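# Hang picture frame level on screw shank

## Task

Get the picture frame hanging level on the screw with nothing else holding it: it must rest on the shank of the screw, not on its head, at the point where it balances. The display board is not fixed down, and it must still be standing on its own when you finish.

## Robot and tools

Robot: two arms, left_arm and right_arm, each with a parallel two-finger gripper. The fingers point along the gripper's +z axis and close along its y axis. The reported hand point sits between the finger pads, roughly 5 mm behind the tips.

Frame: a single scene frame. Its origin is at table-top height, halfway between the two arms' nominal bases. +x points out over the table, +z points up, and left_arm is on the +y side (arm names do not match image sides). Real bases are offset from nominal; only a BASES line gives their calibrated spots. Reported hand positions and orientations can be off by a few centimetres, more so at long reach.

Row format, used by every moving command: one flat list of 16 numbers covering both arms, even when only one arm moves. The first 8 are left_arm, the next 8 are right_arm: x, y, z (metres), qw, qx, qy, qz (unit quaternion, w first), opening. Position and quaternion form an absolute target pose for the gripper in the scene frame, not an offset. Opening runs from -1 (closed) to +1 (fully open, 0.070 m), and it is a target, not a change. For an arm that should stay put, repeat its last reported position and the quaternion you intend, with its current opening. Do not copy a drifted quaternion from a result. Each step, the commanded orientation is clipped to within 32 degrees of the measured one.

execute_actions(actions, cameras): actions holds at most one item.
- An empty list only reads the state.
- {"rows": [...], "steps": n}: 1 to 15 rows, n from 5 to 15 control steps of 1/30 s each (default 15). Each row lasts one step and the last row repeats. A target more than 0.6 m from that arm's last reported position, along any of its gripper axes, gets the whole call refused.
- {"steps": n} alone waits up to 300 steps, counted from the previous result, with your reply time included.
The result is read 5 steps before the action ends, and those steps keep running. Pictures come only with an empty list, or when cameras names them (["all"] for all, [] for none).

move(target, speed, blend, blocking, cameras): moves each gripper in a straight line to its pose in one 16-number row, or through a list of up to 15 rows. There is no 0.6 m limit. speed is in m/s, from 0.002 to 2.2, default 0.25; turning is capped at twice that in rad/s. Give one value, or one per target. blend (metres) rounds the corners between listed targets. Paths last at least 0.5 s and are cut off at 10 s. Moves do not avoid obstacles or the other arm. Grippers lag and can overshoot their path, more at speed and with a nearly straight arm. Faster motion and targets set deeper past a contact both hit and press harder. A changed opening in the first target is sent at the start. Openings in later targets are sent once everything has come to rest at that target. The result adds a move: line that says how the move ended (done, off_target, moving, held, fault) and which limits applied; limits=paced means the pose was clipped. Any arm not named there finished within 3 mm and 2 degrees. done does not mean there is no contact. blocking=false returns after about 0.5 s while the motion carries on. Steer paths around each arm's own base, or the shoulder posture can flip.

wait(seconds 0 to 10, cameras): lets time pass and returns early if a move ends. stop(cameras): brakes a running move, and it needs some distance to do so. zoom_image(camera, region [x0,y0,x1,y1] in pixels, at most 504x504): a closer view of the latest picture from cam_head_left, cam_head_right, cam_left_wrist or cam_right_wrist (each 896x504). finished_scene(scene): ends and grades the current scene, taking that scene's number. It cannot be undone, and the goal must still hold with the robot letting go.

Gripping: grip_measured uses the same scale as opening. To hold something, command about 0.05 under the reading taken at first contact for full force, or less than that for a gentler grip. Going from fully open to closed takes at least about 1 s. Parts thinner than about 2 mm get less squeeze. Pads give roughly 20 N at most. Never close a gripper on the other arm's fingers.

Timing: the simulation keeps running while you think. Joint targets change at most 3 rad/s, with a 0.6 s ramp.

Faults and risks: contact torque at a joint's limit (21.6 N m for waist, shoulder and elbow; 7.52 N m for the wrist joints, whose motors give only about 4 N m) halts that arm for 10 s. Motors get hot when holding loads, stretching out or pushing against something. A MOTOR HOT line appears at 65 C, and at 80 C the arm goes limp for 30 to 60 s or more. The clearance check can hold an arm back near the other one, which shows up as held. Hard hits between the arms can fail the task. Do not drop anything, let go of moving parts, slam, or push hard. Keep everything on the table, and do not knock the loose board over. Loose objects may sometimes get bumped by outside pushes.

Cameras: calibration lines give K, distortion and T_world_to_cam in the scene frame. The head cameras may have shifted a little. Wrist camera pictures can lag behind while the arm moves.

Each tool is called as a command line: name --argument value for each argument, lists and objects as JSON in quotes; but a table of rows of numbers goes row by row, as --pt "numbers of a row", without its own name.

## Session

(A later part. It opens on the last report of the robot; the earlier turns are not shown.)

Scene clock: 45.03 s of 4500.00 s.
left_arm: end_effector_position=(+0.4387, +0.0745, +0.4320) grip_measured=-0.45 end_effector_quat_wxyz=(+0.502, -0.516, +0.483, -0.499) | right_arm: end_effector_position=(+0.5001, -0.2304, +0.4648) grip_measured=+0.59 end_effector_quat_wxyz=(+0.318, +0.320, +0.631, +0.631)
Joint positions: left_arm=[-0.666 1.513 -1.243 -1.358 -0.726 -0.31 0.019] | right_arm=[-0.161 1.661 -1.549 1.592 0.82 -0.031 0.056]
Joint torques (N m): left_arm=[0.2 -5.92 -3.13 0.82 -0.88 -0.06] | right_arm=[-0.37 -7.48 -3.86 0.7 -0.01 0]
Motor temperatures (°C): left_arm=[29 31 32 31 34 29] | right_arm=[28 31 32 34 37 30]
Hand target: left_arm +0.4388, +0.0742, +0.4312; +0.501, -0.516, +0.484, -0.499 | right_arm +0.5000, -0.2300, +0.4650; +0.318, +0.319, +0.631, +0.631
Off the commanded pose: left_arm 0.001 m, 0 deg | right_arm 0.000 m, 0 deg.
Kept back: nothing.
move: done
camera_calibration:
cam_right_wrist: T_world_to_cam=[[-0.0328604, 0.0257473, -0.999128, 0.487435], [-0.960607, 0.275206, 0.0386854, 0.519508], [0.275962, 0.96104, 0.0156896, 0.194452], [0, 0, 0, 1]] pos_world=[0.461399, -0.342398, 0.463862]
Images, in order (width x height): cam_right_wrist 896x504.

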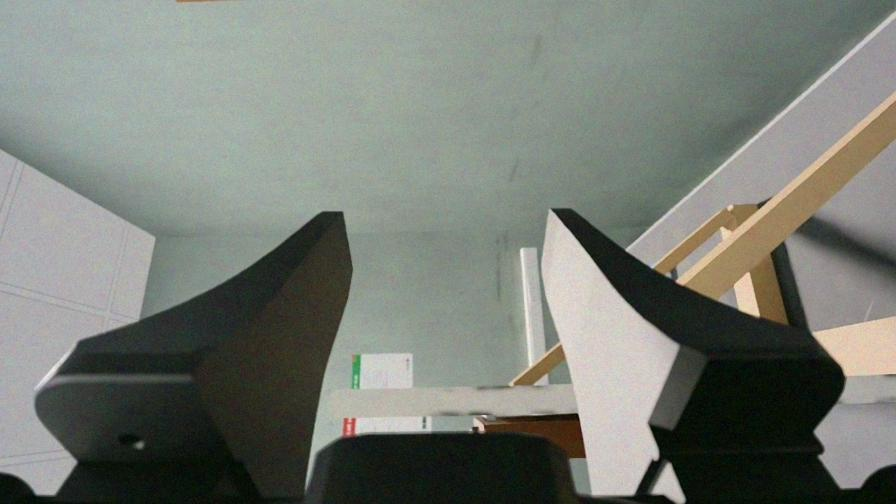

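move --pt "0.4388 0.0742 0.4302 0.5014 -0.5160 0.4836 -0.4988 -0.50 0.50 -0.23 0.465 0.318 0.319 0.631 0.631 0.59" --speed 0.015

zoom_image --camera "cam_right_wrist" --region '[455, 405, 505, 435]'

zoom_image --camera "cam_head_left" --region '[360, 10, 480, 120]'

zoom_image --camera "cam_head_right" --region '[345, 10, 465, 120]'

Scene clock: 46.00 s of 4500.00 s.
left_arm: end_effector_position=(+0.4386, +0.0745, +0.4316) grip_measured=-0.45 end_effector_quat_wxyz=(+0.502, -0.515, +0.483, -0.500) | right_arm: end_effector_position=(+0.5001, -0.2304, +0.4648) grip_measured=+0.59 end_effector_quat_wxyz=(+0.318, +0.320, +0.631, +0.631)
Joint positions: left_arm=[-0.666 1.513 -1.24 -1.353 -0.727 -0.316 0.019] | right_arm=[-0.161 1.661 -1.549 1.592 0.82 -0.031 0.056]
Joint torques (N m): left_arm=[0.21 -5.12 -1.22 0.02 -0.91 -0.14] | right_arm=[-0.33 -7.42 -3.85 0.69 -0.02 0.02]
Motor temperatures (°C): left_arm=[29 31 32 31 34 29] | right_arm=[28 31 32 34 37 30]
Hand target: left_arm +0.4388, +0.0742, +0.4302; +0.501, -0.516, +0.484, -0.499 | right_arm +0.5000, -0.2300, +0.4650; +0.318, +0.319, +0.631, +0.631
Off the commanded pose: left_arm 0.001 m, 0 deg | right_arm 0.000 m, 0 deg.
Kept back: nothing.
move: done
camera_calibration:
cam_left_wrist: T_world_to_cam=[[0.0197425, 0.0203169, 0.999599, -0.438007], [-0.530699, -0.847107, 0.0276991, 0.284521], [0.84733, -0.531033, -0.00594186, -0.207847], [0, 0, 0, 1]] pos_world=[0.335758, 0.139545, 0.428715]
cam_right_wrist: T_world_to_cam=[[-0.0328604, 0.0257473, -0.999128, 0.487435], [-0.960607, 0.275206, 0.0386854, 0.519508], [0.275962, 0.96104, 0.0156896, 0.194452], [0, 0, 0, 1]] pos_world=[0.461399, -0.342398, 0.463862]

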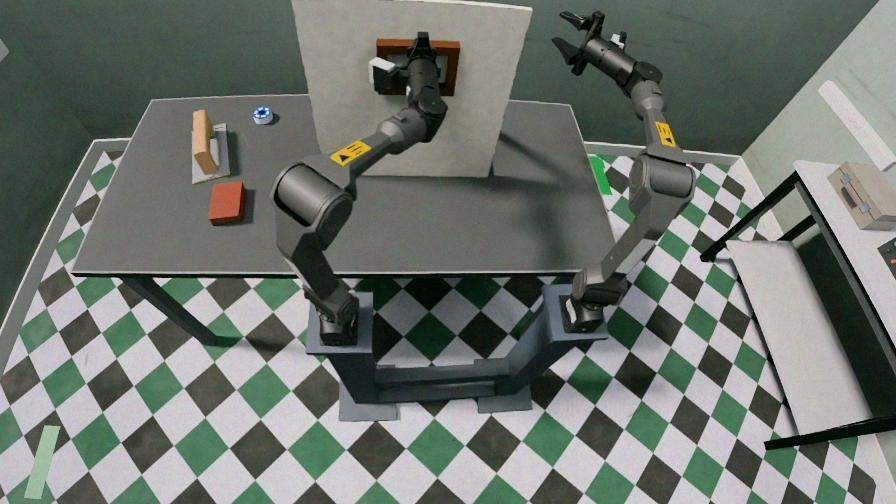

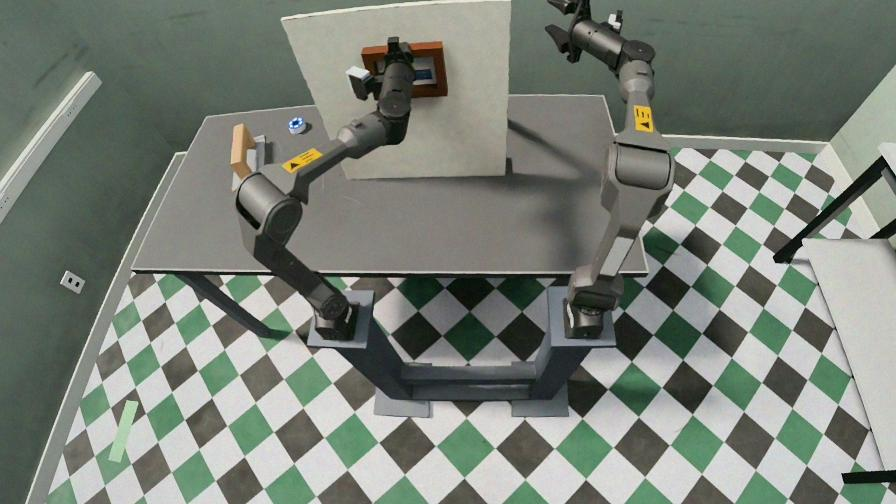

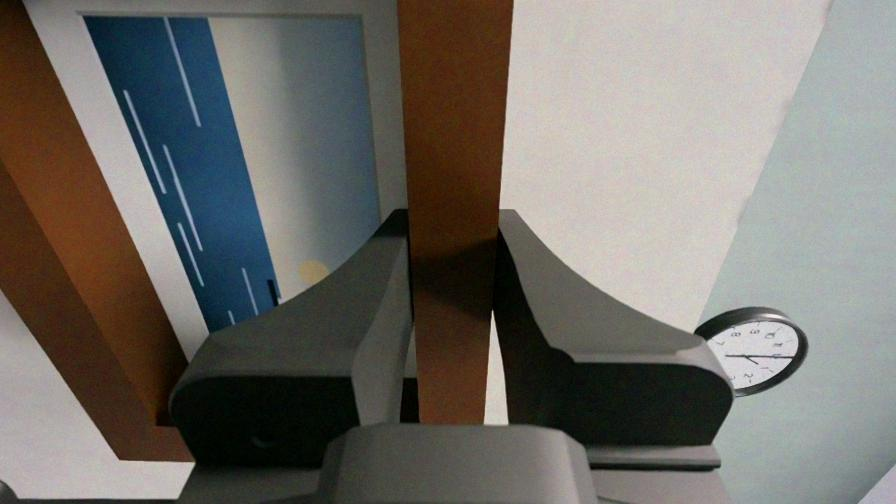

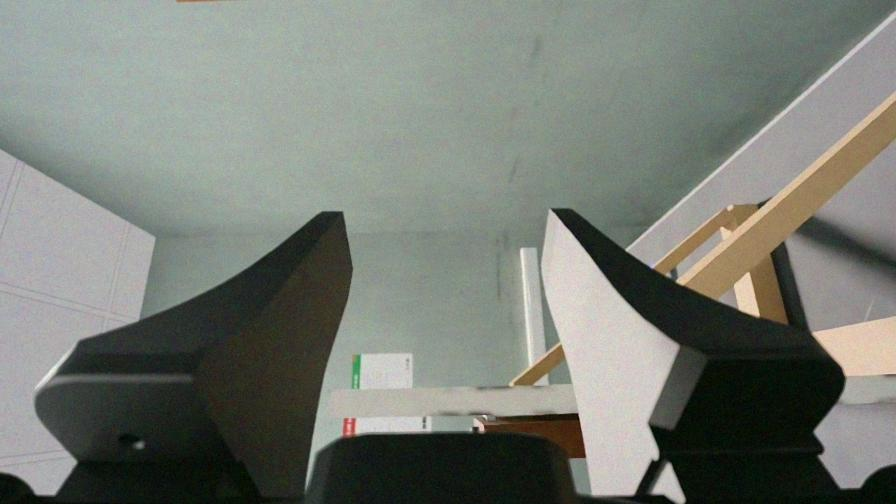

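Scaled by 10.080 from the camera's 896x504 image, which has a finer 1280x720 frame.

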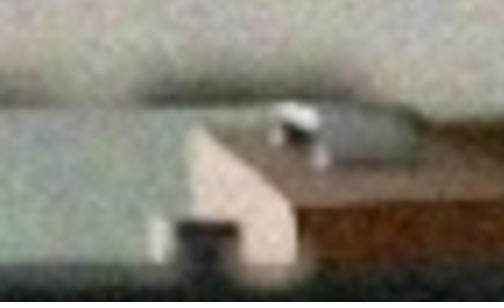

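Scaled by 4.200 from the camera's 896x504 image, which has a finer 1280x720 frame.

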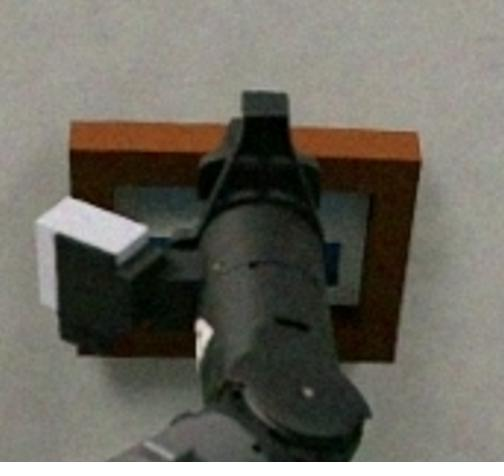

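Scaled by 4.200 from the camera's 896x504 image, which has a finer 1280x720 frame.

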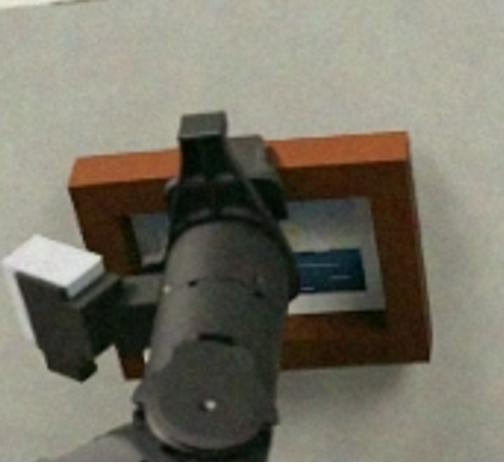

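move --pt "0.4388 0.0727 0.4305 0.5014 -0.5160 0.4836 -0.4988 -0.50 0.50 -0.23 0.465 0.318 0.319 0.631 0.631 0.59" --speed 0.02 --cameras '[]'

move --pt "0.4388 0.0757 0.4305 0.5014 -0.5160 0.4836 -0.4988 -0.50 0.50 -0.23 0.465 0.318 0.319 0.631 0.631 0.59" --speed 0.02 --cameras '[]'

move --pt "0.4388 0.0742 0.4305 0.5014 -0.5160 0.4836 -0.4988 -0.50 0.50 -0.23 0.465 0.318 0.319 0.631 0.631 0.59" --speed 0.02 --cameras '["cam_right_wrist"]'

zoom_image --camera "cam_right_wrist" --region '[455, 405, 505, 435]'

Scene clock: 47.33 s of 4500.00 s.
left_arm: end_effector_position=(+0.4389, +0.0723, +0.4292) grip_measured=-0.45 end_effector_quat_wxyz=(+0.501, -0.516, +0.485, -0.498) | right_arm: end_effector_position=(+0.5001, -0.2304, +0.4648) grip_measured=+0.59 end_effector_quat_wxyz=(+0.318, +0.320, +0.631, +0.631)
Joint positions: left_arm=[-0.671 1.518 -1.241 -1.358 -0.73 -0.313 0.019] | right_arm=[-0.161 1.661 -1.549 1.592 0.82 -0.031 0.056]
Joint torques (N m): left_arm=[0.37 -4.33 -2.89 0.1 -0.71 0.04] | right_arm=[-0.36 -7.44 -3.9 0.7 -0.02 0.02]
Motor temperatures (°C): left_arm=[29 31 32 31 34 29] | right_arm=[28 31 32 34 37 30]
Hand target: left_arm +0.4388, +0.0727, +0.4305; +0.501, -0.516, +0.484, -0.499 | right_arm +0.5000, -0.2300, +0.4650; +0.318, +0.319, +0.631, +0.631
Off the commanded pose: left_arm 0.001 m, 0 deg | right_arm 0.000 m, 0 deg.
Kept back: nothing.
move: done
No camera images: "cameras" was empty.

Scene clock: 48.13 s of 4500.00 s.
left_arm: end_effector_position=(+0.4385, +0.0735, +0.4300) grip_measured=-0.45 end_effector_quat_wxyz=(+0.500, -0.515, +0.486, -0.500) | right_arm: end_effector_position=(+0.5001, -0.2304, +0.4648) grip_measured=+0.59 end_effector_quat_wxyz=(+0.318, +0.320, +0.631, +0.631)
Joint positions: left_arm=[-0.665 1.512 -1.236 -1.353 -0.72 -0.316 0.019] | right_arm=[-0.161 1.661 -1.549 1.592 0.82 -0.031 0.056]
Joint torques (N m): left_arm=[7.52 -7.69 -1.82 -0.2 -3.41 -0.1] | right_arm=[-0.36 -7.45 -3.9 0.69 -0.03 0.03]
Motor temperatures (°C): left_arm=[29 31 32 31 34 29] | right_arm=[28 31 32 34 37 30]
Hand target: left_arm +0.4388, +0.0757, +0.4305; +0.501, -0.516, +0.484, -0.499 | right_arm +0.5000, -0.2300, +0.4650; +0.318, +0.319, +0.631, +0.631
Off the commanded pose: left_arm 0.002 m, 0 deg | right_arm 0.000 m, 0 deg.
Kept back: nothing.
move: done
No camera images: "cameras" was empty.

Scene clock: 48.83 s of 4500.00 s.
left_arm: end_effector_position=(+0.4385, +0.0753, +0.4314) grip_measured=-0.45 end_effector_quat_wxyz=(+0.502, -0.516, +0.482, -0.499) | right_arm: end_effector_position=(+0.5001, -0.2304, +0.4648) grip_measured=+0.59 end_effector_quat_wxyz=(+0.318, +0.320, +0.631, +0.631)
Joint positions: left_arm=[-0.665 1.512 -1.239 -1.355 -0.729 -0.315 0.019] | right_arm=[-0.161 1.661 -1.549 1.592 0.82 -0.031 0.056]
Joint torques (N m): left_arm=[5.05 -4.55 -2.82 -0.13 -2.53 0.12] | right_arm=[-0.31 -7.38 -3.92 0.69 -0.03 0.03]
Motor temperatures (°C): left_arm=[29 31 32 31 34 29] | right_arm=[28 31 32 34 37 30]
Hand target: left_arm +0.4388, +0.0742, +0.4305; +0.501, -0.516, +0.484, -0.499 | right_arm +0.5000, -0.2300, +0.4650; +0.318, +0.319, +0.631, +0.631
Off the commanded pose: left_arm 0.001 m, 0 deg | right_arm 0.000 m, 0 deg.
Kept back: nothing.
move: done
camera_calibration:
cam_right_wrist: T_world_to_cam=[[-0.0328604, 0.0257473, -0.999128, 0.487435], [-0.960607, 0.275206, 0.0386854, 0.519508], [0.275962, 0.96104, 0.0156896, 0.194452], [0, 0, 0, 1]] pos_world=[0.461399, -0.342398, 0.463862]
Images, in order (width x height): cam_right_wrist 896x504.

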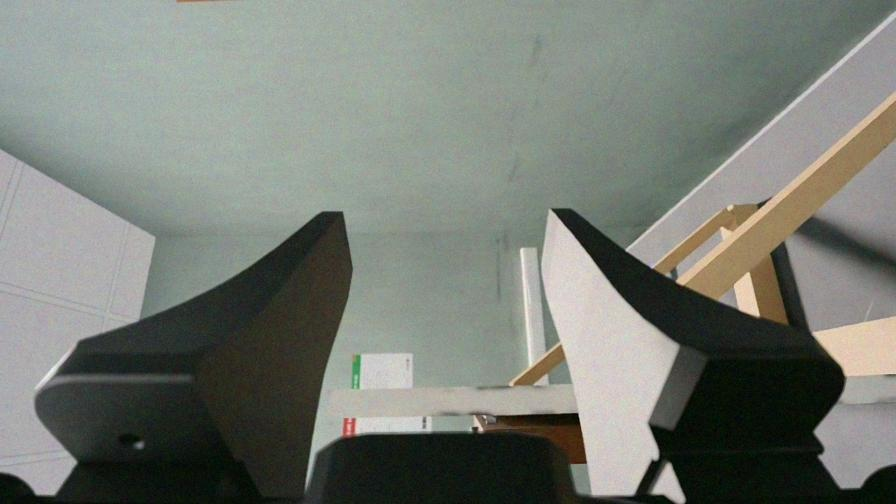

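Scaled by 10.080 from the camera's 896x504 image, which has a finer 1280x720 frame.

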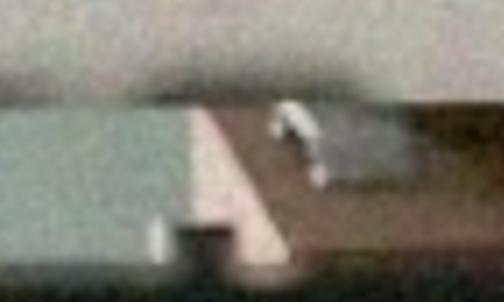

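move --pt "0.4388 0.0738 0.4345 0.5014 -0.5160 0.4836 -0.4988 -0.52 0.50 -0.23 0.465 0.318 0.319 0.631 0.631 0.59" --pt "0.4388 0.0723 0.4345 0.5143 -0.5285 0.4699 -0.4855 -0.52 0.50 -0.23 0.465 0.318 0.319 0.631 0.631 0.59" --speed 0.03

zoom_image --camera "cam_right_wrist" --region '[455, 405, 505, 435]'

zoom_image --camera "cam_head_left" --region '[360, 10, 480, 120]'

zoom_image --camera "cam_head_right" --region '[345, 10, 465, 120]'

Scene clock: 50.80 s of 4500.00 s.
left_arm: end_effector_position=(+0.4389, +0.0724, +0.4346) grip_measured=-0.45 end_effector_quat_wxyz=(+0.515, -0.528, +0.470, -0.485) | right_arm: end_effector_position=(+0.5001, -0.2304, +0.4648) grip_measured=+0.59 end_effector_quat_wxyz=(+0.318, +0.320, +0.631, +0.631)
Joint positions: left_arm=[-0.702 1.545 -1.289 -1.407 -0.81 -0.264 0.019] | right_arm=[-0.161 1.661 -1.549 1.592 0.82 -0.031 0.056]
Joint torques (N m): left_arm=[-0.46 -6.35 -4.13 0.98 -0.45 0.06] | right_arm=[-0.34 -7.42 -3.91 0.68 -0.04 0.05]
Motor temperatures (°C): left_arm=[29 31 32 31 34 29] | right_arm=[28 31 32 34 37 30]
Hand target: left_arm +0.4388, +0.0723, +0.4345; +0.514, -0.528, +0.470, -0.485 | right_arm +0.5000, -0.2300, +0.4650; +0.318, +0.319, +0.631, +0.631
Off the commanded pose: left_arm 0.000 m, 0 deg | right_arm 0.000 m, 0 deg.
Kept back: nothing.
move: done
camera_calibration:
cam_left_wrist: T_world_to_cam=[[0.0210328, 0.0200795, 0.999577, -0.441578], [-0.485088, -0.874025, 0.0277645, 0.264726], [0.874212, -0.485467, -0.00864288, -0.223051], [0, 0, 0, 1]] pos_world=[0.332697, 0.13196, 0.432113]
cam_right_wrist: T_world_to_cam=[[-0.0328604, 0.0257473, -0.999128, 0.487435], [-0.960607, 0.275206, 0.0386854, 0.519508], [0.275962, 0.96104, 0.0156896, 0.194452], [0, 0, 0, 1]] pos_world=[0.461399, -0.342398, 0.463862]

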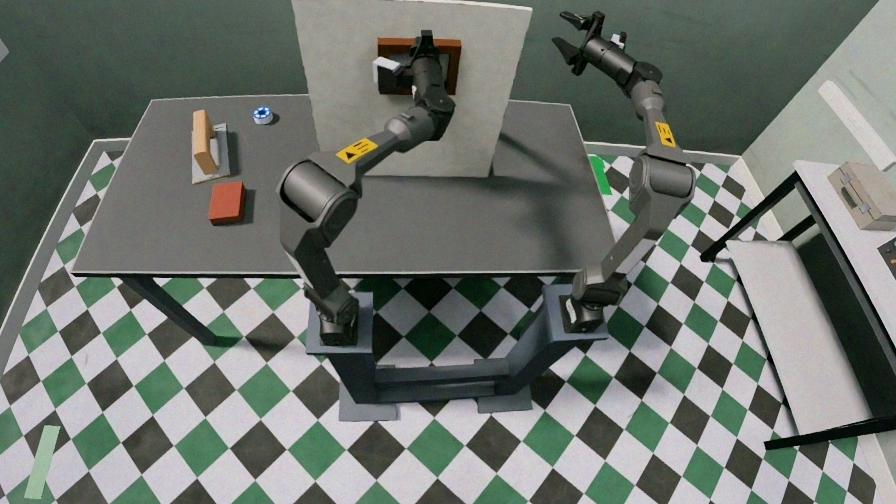

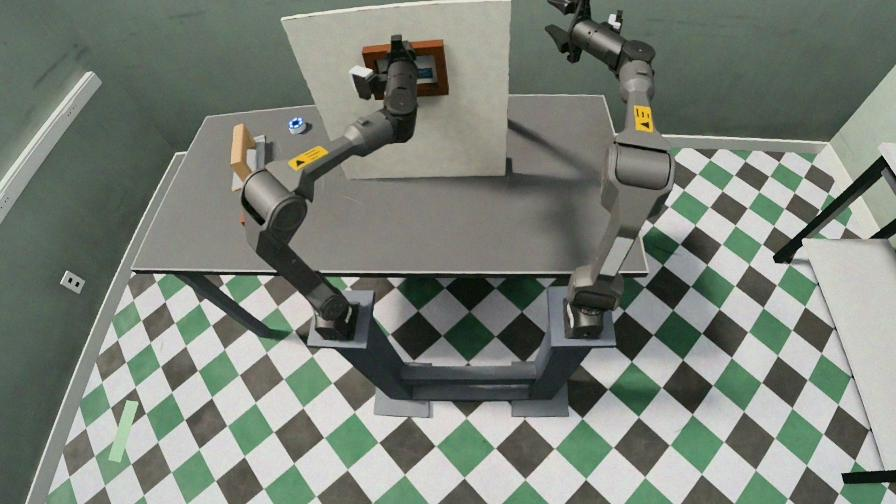

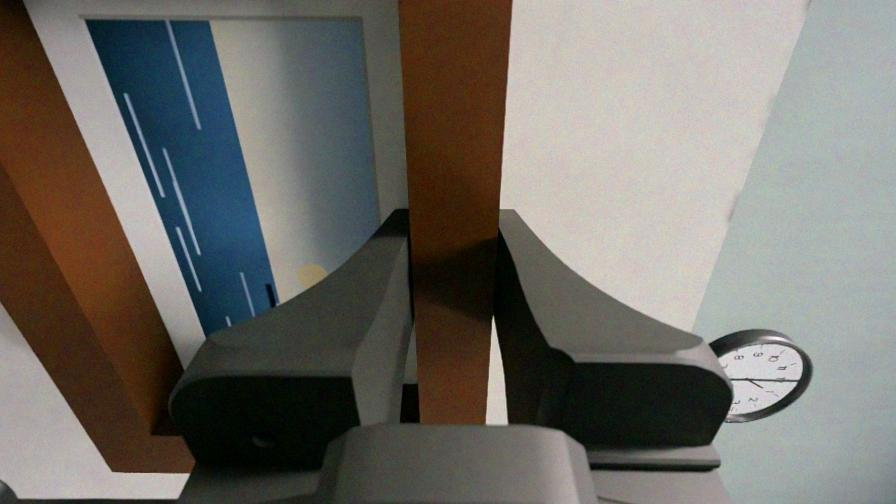

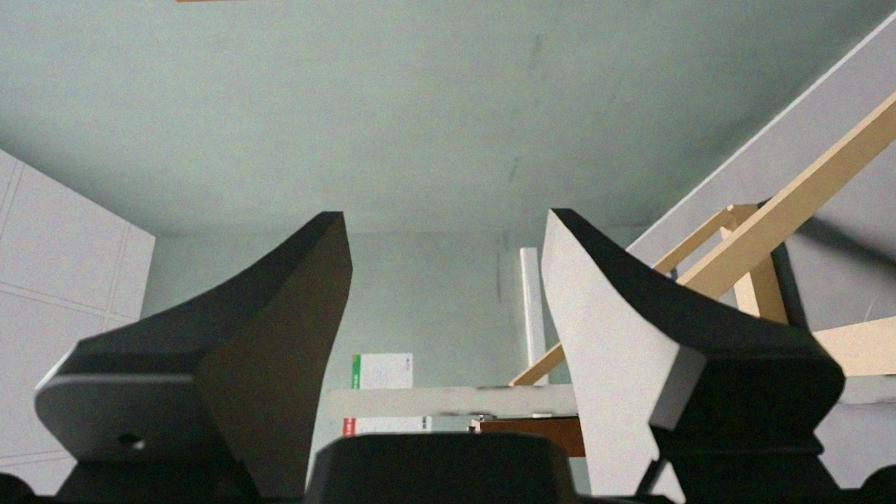

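Scaled by 10.080 from the camera's 896x504 image, which has a finer 1280x720 frame.

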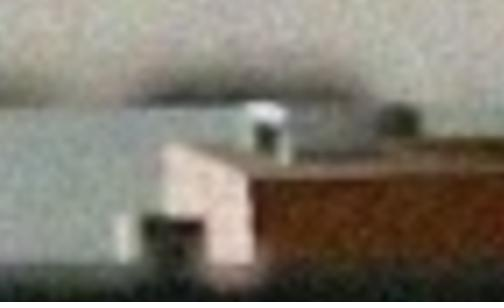

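Scaled by 4.200 from the camera's 896x504 image, which has a finer 1280x720 frame.

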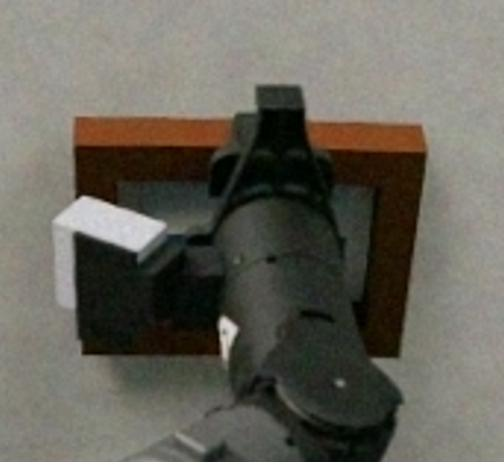

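Scaled by 4.200 from the camera's 896x504 image, which has a finer 1280x720 frame.

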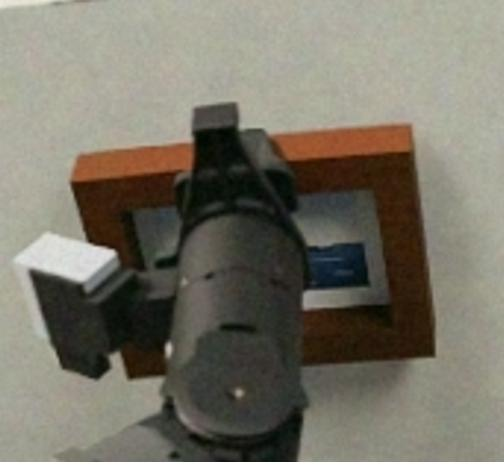

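move --pt "0.4389 0.0721 0.4310 0.5101 -0.5244 0.4745 -0.4900 -0.52 0.50 -0.23 0.465 0.318 0.319 0.631 0.631 0.59" --pt "0.4389 0.0721 0.4285 0.5101 -0.5244 0.4745 -0.4900 -0.52 0.50 -0.23 0.465 0.318 0.319 0.631 0.631 0.59" --speed 0.02

zoom_image --camera "cam_right_wrist" --region '[455, 405, 505, 435]'

zoom_image --camera "cam_head_left" --region '[360, 10, 480, 120]'

zoom_image --camera "cam_head_right" --region '[345, 10, 465, 120]'

Scene clock: 53.03 s of 4500.00 s.
left_arm: end_effector_position=(+0.4388, +0.0717, +0.4291) grip_measured=-0.45 end_effector_quat_wxyz=(+0.510, -0.523, +0.474, -0.491) | right_arm: end_effector_position=(+0.5001, -0.2304, +0.4648) grip_measured=+0.59 end_effector_quat_wxyz=(+0.318, +0.320, +0.631, +0.631)
Joint positions: left_arm=[-0.693 1.538 -1.258 -1.372 -0.786 -0.305 0.019] | right_arm=[-0.161 1.661 -1.549 1.592 0.82 -0.031 0.056]
Joint torques (N m): left_arm=[-0.12 -6.88 -2.45 0.52 -0.96 0.07] | right_arm=[-0.28 -7.42 -3.93 0.67 -0.05 0.06]
Motor temperatures (°C): left_arm=[29 31 32 31 34 29] | right_arm=[28 31 32 34 37 30]
Hand target: left_arm +0.4389, +0.0721, +0.4285; +0.510, -0.524, +0.474, -0.490 | right_arm +0.5000, -0.2300, +0.4650; +0.318, +0.319, +0.631, +0.631
Off the commanded pose: left_arm 0.001 m, 0 deg | right_arm 0.000 m, 0 deg.
Kept back: nothing.
move: done
camera_calibration:
cam_left_wrist: T_world_to_cam=[[0.0200717, 0.0201204, 0.999596, -0.435626], [-0.502341, -0.864233, 0.0274826, 0.271253], [0.864436, -0.50269, -0.00723932, -0.218497], [0, 0, 0, 1]] pos_world=[0.333882, 0.133354, 0.426414]
cam_right_wrist: T_world_to_cam=[[-0.0328604, 0.0257473, -0.999128, 0.487435], [-0.960607, 0.275206, 0.0386854, 0.519508], [0.275962, 0.96104, 0.0156896, 0.194452], [0, 0, 0, 1]] pos_world=[0.461399, -0.342398, 0.463862]

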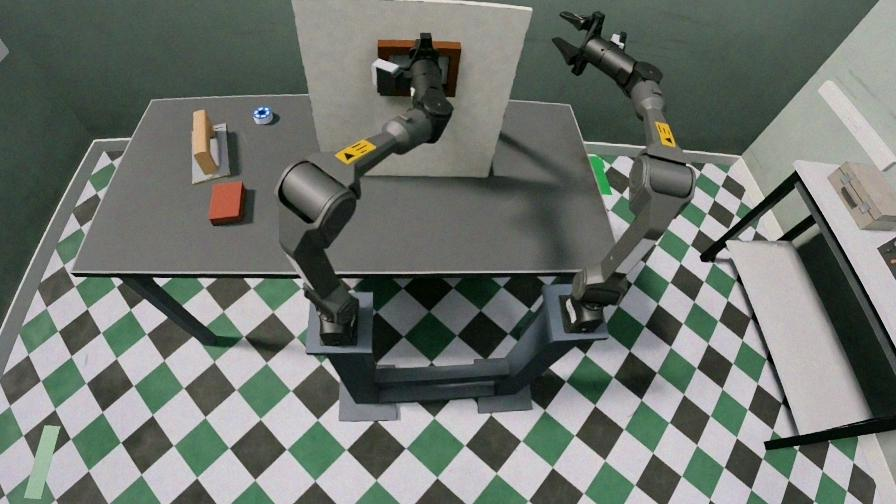

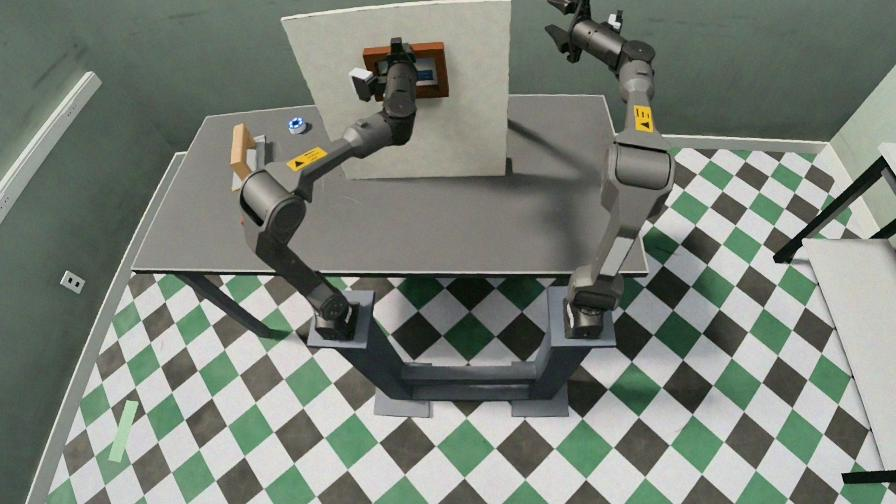

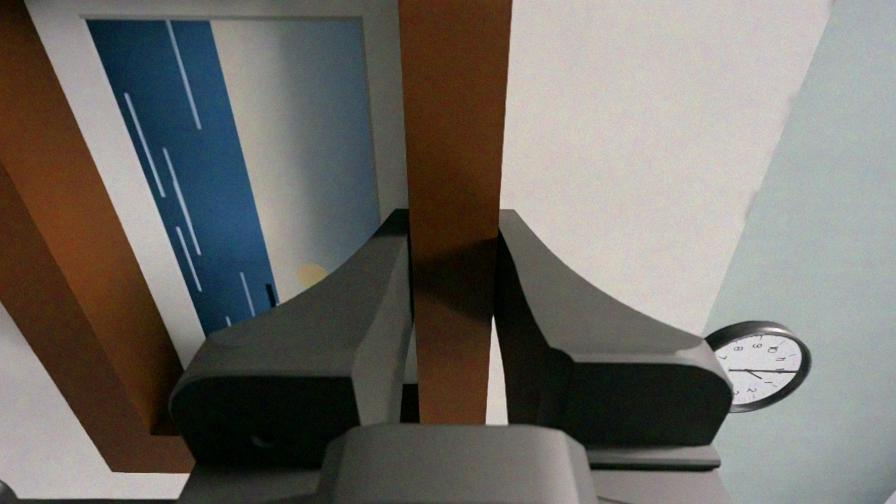

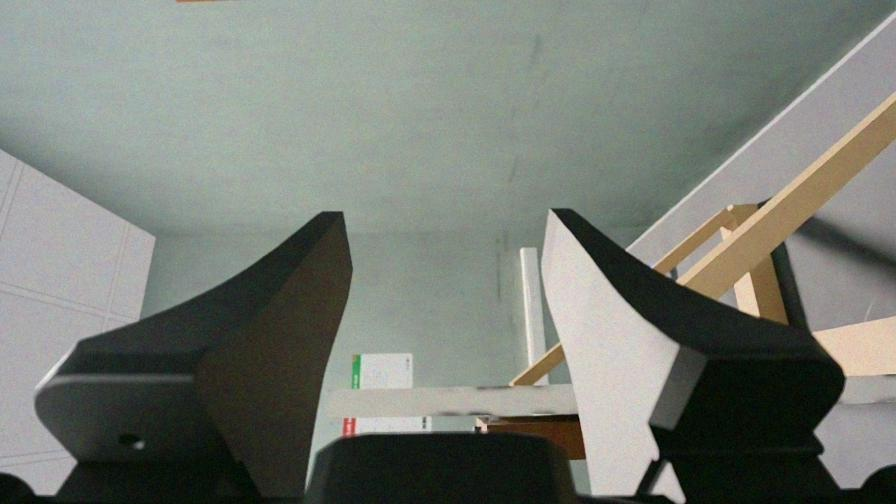

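Scaled by 10.080 from the camera's 896x504 image, which has a finer 1280x720 frame.

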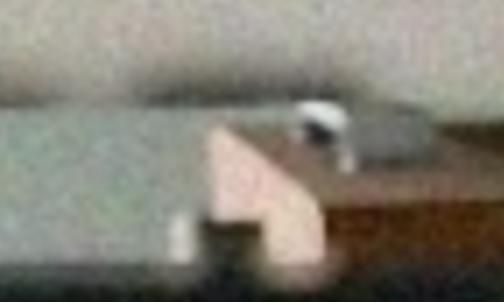

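Scaled by 4.200 from the camera's 896x504 image, which has a finer 1280x720 frame.

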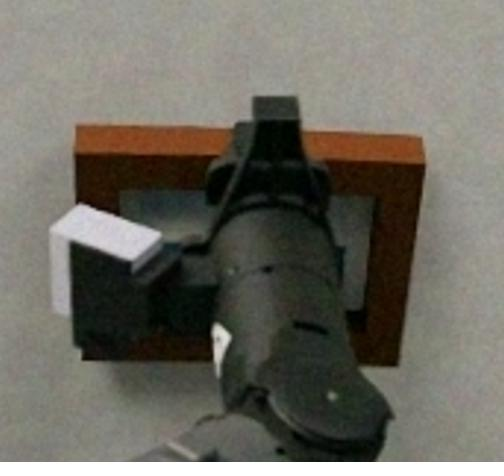

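Scaled by 4.200 from the camera's 896x504 image, which has a finer 1280x720 frame.

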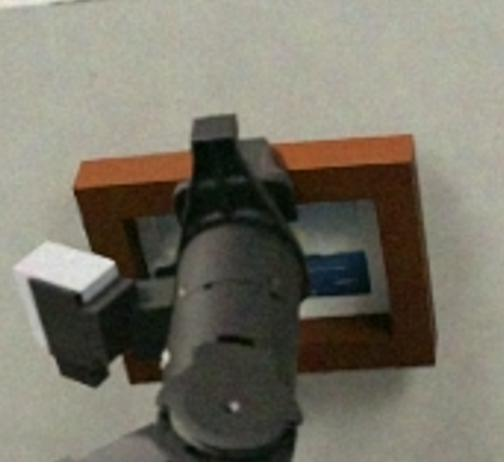

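move --pt "0.4389 0.0719 0.4275 0.5101 -0.5244 0.4745 -0.4900 -0.52 0.50 -0.23 0.465 0.318 0.319 0.631 0.631 0.59" --speed 0.015 --cameras '[]'

execute_actions --actions '[{"rows":[[0.4389,0.0718,0.4280,0.5101,-0.5244,0.4745,-0.4900,-0.50,0.50,-0.23,0.465,0.318,0.319,0.631,0.631,0.59],[0.4389,0.0718,0.4280,0.5101,-0.5244,0.4745,-0.4900,-0.49,0.50,-0.23,0.465,0.318,0.319,0.631,0.631,0.59],[0.4389,0.0718,0.4280,0.5101,-0.5244,0.4745,-0.4900,-0.48,0.50,-0.23,0.465,0.318,0.319,0.631,0.631,0.59],[0.4389,0.0718,0.4280,0.5101,-0.5244,0.4745,-0.4900,-0.47,0.50,-0.23,0.465,0.318,0.319,0.631,0.631,0.59],[0.4389,0.0718,0.4280,0.5101,-0.5244,0.4745,-0.4900,-0.465,0.50,-0.23,0.465,0.318,0.319,0.631,0.631,0.59],[0.4389,0.0718,0.4280,0.5101,-0.5244,0.4745,-0.4900,-0.46,0.50,-0.23,0.465,0.318,0.319,0.631,0.631,0.59],[0.4389,0.0718,0.4280,0.5101,-0.5244,0.4745,-0.4900,-0.455,0.50,-0.23,0.465,0.318,0.319,0.631,0.631,0.59],[0.4389,0.0718,0.4280,0.5101,-0.5244,0.4745,-0.4900,-0.45,0.50,-0.23,0.465,0.318,0.319,0.631,0.631,0.59],[0.4389,0.0718,0.4280,0.5101,-0.5244,0.4745,-0.4900,-0.445,0.50,-0.23,0.465,0.318,0.319,0.631,0.631,0.59],[0.4389,0.0718,0.4280,0.5101,-0.5244,0.4745,-0.4900,-0.44,0.50,-0.23,0.465,0.318,0.319,0.631,0.631,0.59],[0.4389,0.0718,0.4280,0.5101,-0.5244,0.4745,-0.4900,-0.435,0.50,-0.23,0.465,0.318,0.319,0.631,0.631,0.59],[0.4389,0.0718,0.4280,0.5101,-0.5244,0.4745,-0.4900,-0.43,0.50,-0.23,0.465,0.318,0.319,0.631,0.631,0.59],[0.4389,0.0718,0.4280,0.5101,-0.5244,0.4745,-0.4900,-0.425,0.50,-0.23,0.465,0.318,0.319,0.631,0.631,0.59],[0.4389,0.0718,0.4280,0.5101,-0.5244,0.4745,-0.4900,-0.42,0.50,-0.23,0.465,0.318,0.319,0.631,0.631,0.59],[0.4389,0.0718,0.4280,0.5101,-0.5244,0.4745,-0.4900,-0.415,0.50,-0.23,0.465,0.318,0.319,0.631,0.631,0.59]],"steps":15}]'

execute_actions --actions '[{"rows":[[0.4389,0.0718,0.4280,0.5101,-0.5244,0.4745,-0.4900,-0.41,0.50,-0.23,0.465,0.318,0.319,0.631,0.631,0.59],[0.4389,0.0718,0.4280,0.5101,-0.5244,0.4745,-0.4900,-0.405,0.50,-0.23,0.465,0.318,0.319,0.631,0.631,0.59],[0.4389,0.0718,0.4280,0.5101,-0.5244,0.4745,-0.4900,-0.40,0.50,-0.23,0.465,0.318,0.319,0.631,0.631,0.59],[0.4389,0.0718,0.4280,0.5101,-0.5244,0.4745,-0.4900,-0.395,0.50,-0.23,0.465,0.318,0.319,0.631,0.631,0.59],[0.4389,0.0718,0.4280,0.5101,-0.5244,0.4745,-0.4900,-0.39,0.50,-0.23,0.465,0.318,0.319,0.631,0.631,0.59],[0.4389,0.0718,0.4280,0.5101,-0.5244,0.4745,-0.4900,-0.38,0.50,-0.23,0.465,0.318,0.319,0.631,0.631,0.59],[0.4389,0.0718,0.4280,0.5101,-0.5244,0.4745,-0.4900,-0.37,0.50,-0.23,0.465,0.318,0.319,0.631,0.631,0.59],[0.4389,0.0718,0.4280,0.5101,-0.5244,0.4745,-0.4900,-0.36,0.50,-0.23,0.465,0.318,0.319,0.631,0.631,0.59],[0.4389,0.0718,0.4280,0.5101,-0.5244,0.4745,-0.4900,-0.35,0.50,-0.23,0.465,0.318,0.319,0.631,0.631,0.59],[0.4389,0.0718,0.4280,0.5101,-0.5244,0.4745,-0.4900,-0.34,0.50,-0.23,0.465,0.318,0.319,0.631,0.631,0.59],[0.4389,0.0718,0.4280,0.5101,-0.5244,0.4745,-0.4900,-0.33,0.50,-0.23,0.465,0.318,0.319,0.631,0.631,0.59]],"steps":15}]' --cameras '["all"]'

zoom_image --camera "cam_right_wrist" --region '[455, 405, 505, 435]'

zoom_image --camera "cam_head_left" --region '[360, 10, 480, 120]'

zoom_image --camera "cam_head_right" --region '[345, 10, 465, 120]'

Scene clock: 55.20 s of 4500.00 s.
left_arm: end_effector_position=(+0.4388, +0.0722, +0.4285) grip_measured=-0.45 end_effector_quat_wxyz=(+0.510, -0.524, +0.474, -0.490) | right_arm: end_effector_position=(+0.5001, -0.2304, +0.4648) grip_measured=+0.59 end_effector_quat_wxyz=(+0.318, +0.320, +0.631, +0.631)
Joint positions: left_arm=[-0.693 1.538 -1.255 -1.37 -0.789 -0.31 0.019] | right_arm=[-0.161 1.661 -1.549 1.592 0.82 -0.031 0.056]
Joint torques (N m): left_arm=[-0.64 -3.21 -0.09 -0.53 -0.43 -0.22] | right_arm=[-0.3 -7.34 -3.91 0.66 -0.06 0.08]
Motor temperatures (°C): left_arm=[29 31 32 31 34 29] | right_arm=[28 31 32 34 37 30]
Hand target: left_arm +0.4389, +0.0719, +0.4275; +0.510, -0.524, +0.474, -0.490 | right_arm +0.5000, -0.2300, +0.4650; +0.318, +0.319, +0.631, +0.631
Off the commanded pose: left_arm 0.001 m, 0 deg | right_arm 0.000 m, 0 deg.
Kept back: nothing.
move: done
No camera images: "cameras" was empty.

Scene clock: 55.53 s of 4500.00 s.
left_arm: end_effector_position=(+0.4386, +0.0720, +0.4279) grip_measured=-0.43 end_effector_quat_wxyz=(+0.509, -0.525, +0.474, -0.490) | right_arm: end_effector_position=(+0.5001, -0.2304, +0.4648) grip_measured=+0.59 end_effector_quat_wxyz=(+0.318, +0.320, +0.631, +0.631)
Joint positions: left_arm=[-0.694 1.538 -1.255 -1.374 -0.789 -0.308 0.02] | right_arm=[-0.161 1.661 -1.549 1.592 0.82 -0.031 0.056]
Joint torques (N m): left_arm=[0.12 -3.09 -1.18 -0.28 -0.15 0.02] | right_arm=[-0.31 -7.35 -3.91 0.66 -0.07 0.08]
Motor temperatures (°C): left_arm=[29 31 32 31 34 29] | right_arm=[28 31 32 34 37 30]
Steps of this call (1-10: this action's first 10). Readings (end_effector_position of left_arm | right_arm):
1: (+0.4388, +0.0722, +0.4285) | (+0.5001, -0.2304, +0.4648)
2: (+0.4388, +0.0723, +0.4283) | (+0.5001, -0.2304, +0.4648)
4: (+0.4388, +0.0723, +0.4283) | (+0.5001, -0.2304, +0.4648)
8: (+0.4387, +0.0724, +0.4280) | (+0.5001, -0.2304, +0.4648)
10: the state above

Scene clock: 56.03 s of 4500.00 s.
left_arm: end_effector_position=(+0.4392, +0.0714, +0.4265) grip_measured=-0.34 end_effector_quat_wxyz=(+0.509, -0.525, +0.475, -0.489) | right_arm: end_effector_position=(+0.5001, -0.2304, +0.4648) grip_measured=+0.59 end_effector_quat_wxyz=(+0.318, +0.320, +0.631, +0.631)
Joint positions: left_arm=[-0.694 1.541 -1.255 -1.374 -0.788 -0.308 0.023] | right_arm=[-0.161 1.661 -1.549 1.592 0.82 -0.031 0.056]
Joint torques (N m): left_arm=[0.29 -5.28 -2.46 0.74 -0.25 0.08] | right_arm=[-0.27 -7.29 -3.9 0.65 -0.06 0.09]
Motor temperatures (°C): left_arm=[29 31 32 31 34 29] | right_arm=[28 31 32 34 37 30]
Off your previous action's commanded pose at its last step (step 5 of this call): left_arm 0.001 m, 0 deg | right_arm 0.000 m, 0 deg.
Steps of this call (1-5: your previous action's last 5; 6-15: this action's first 10). Readings (end_effector_position of left_arm | right_arm):
6: (+0.4388, +0.0719, +0.4274) | (+0.5001, -0.2304, +0.4648)
7: (+0.4390, +0.0717, +0.4270) | (+0.5001, -0.2304, +0.4648)
9: (+0.4390, +0.0717, +0.4270) | (+0.5001, -0.2304, +0.4648)
13: (+0.4392, +0.0716, +0.4266) | (+0.5001, -0.2304, +0.4648)
15: the state above
camera_calibration:
cam_left_wrist: T_world_to_cam=[[0.0250526, 0.020536, 0.999475, -0.435188], [-0.501124, -0.864844, 0.0303308, 0.269445], [0.865013, -0.501621, -0.0113755, -0.217516], [0, 0, 0, 1]] pos_world=[0.334082, 0.132855, 0.424313]
cam_right_wrist: T_world_to_cam=[[-0.0328604, 0.0257473, -0.999128, 0.487435], [-0.960607, 0.275206, 0.0386854, 0.519508], [0.275962, 0.96104, 0.0156896, 0.194452], [0, 0, 0, 1]] pos_world=[0.461399, -0.342398, 0.463862]

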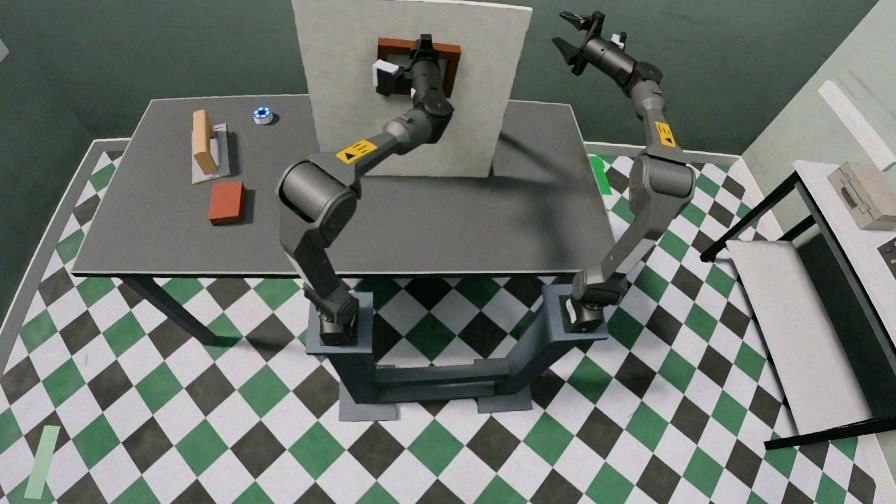

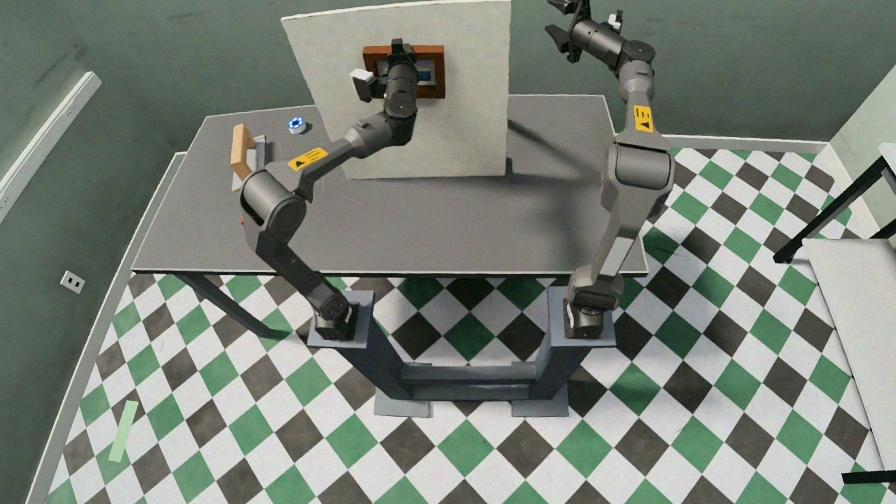

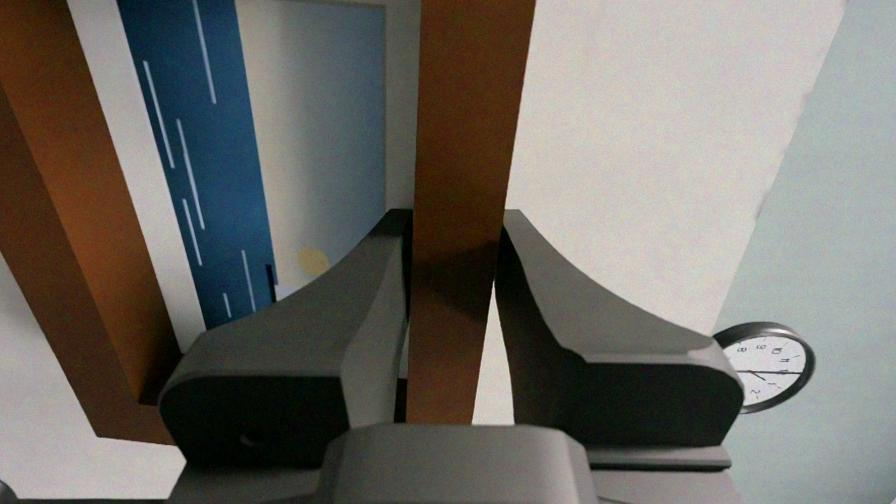

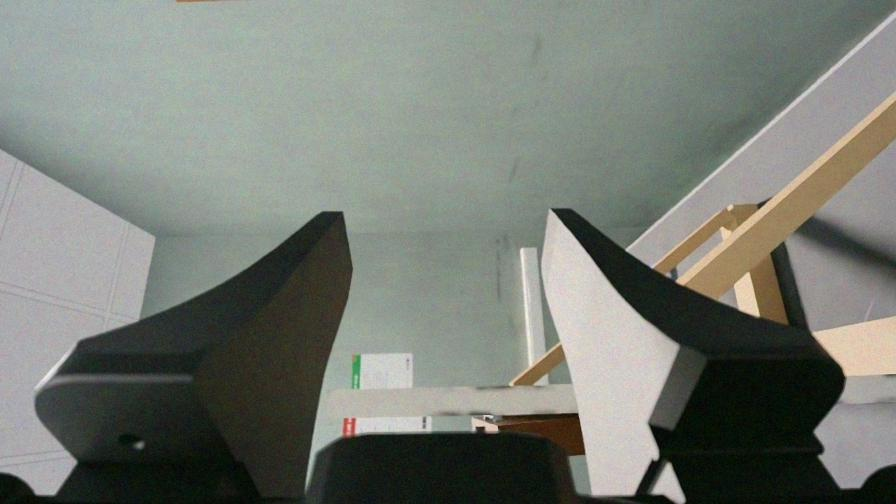

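Scaled by 10.080 from the camera's 896x504 image, which has a finer 1280x720 frame.

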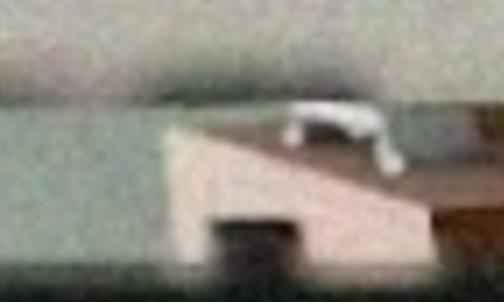

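Scaled by 4.200 from the camera's 896x504 image, which has a finer 1280x720 frame.

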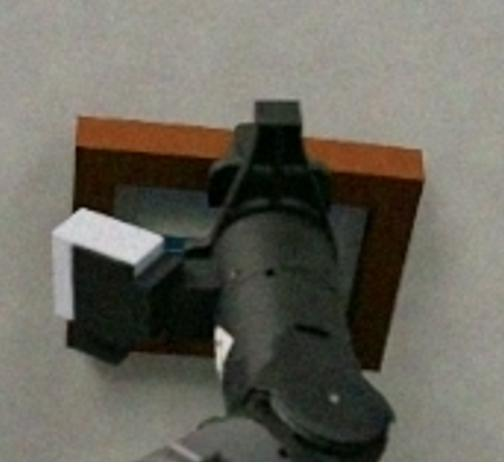

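Scaled by 4.200 from the camera's 896x504 image, which has a finer 1280x720 frame.

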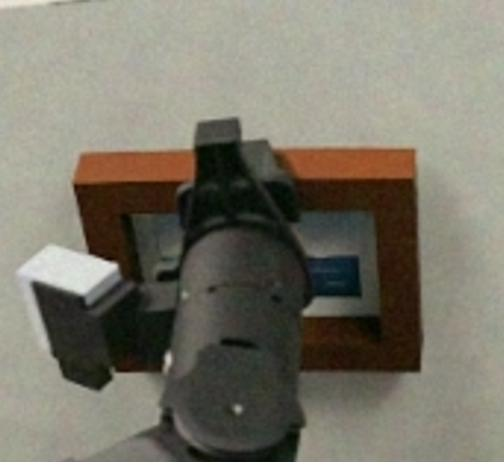

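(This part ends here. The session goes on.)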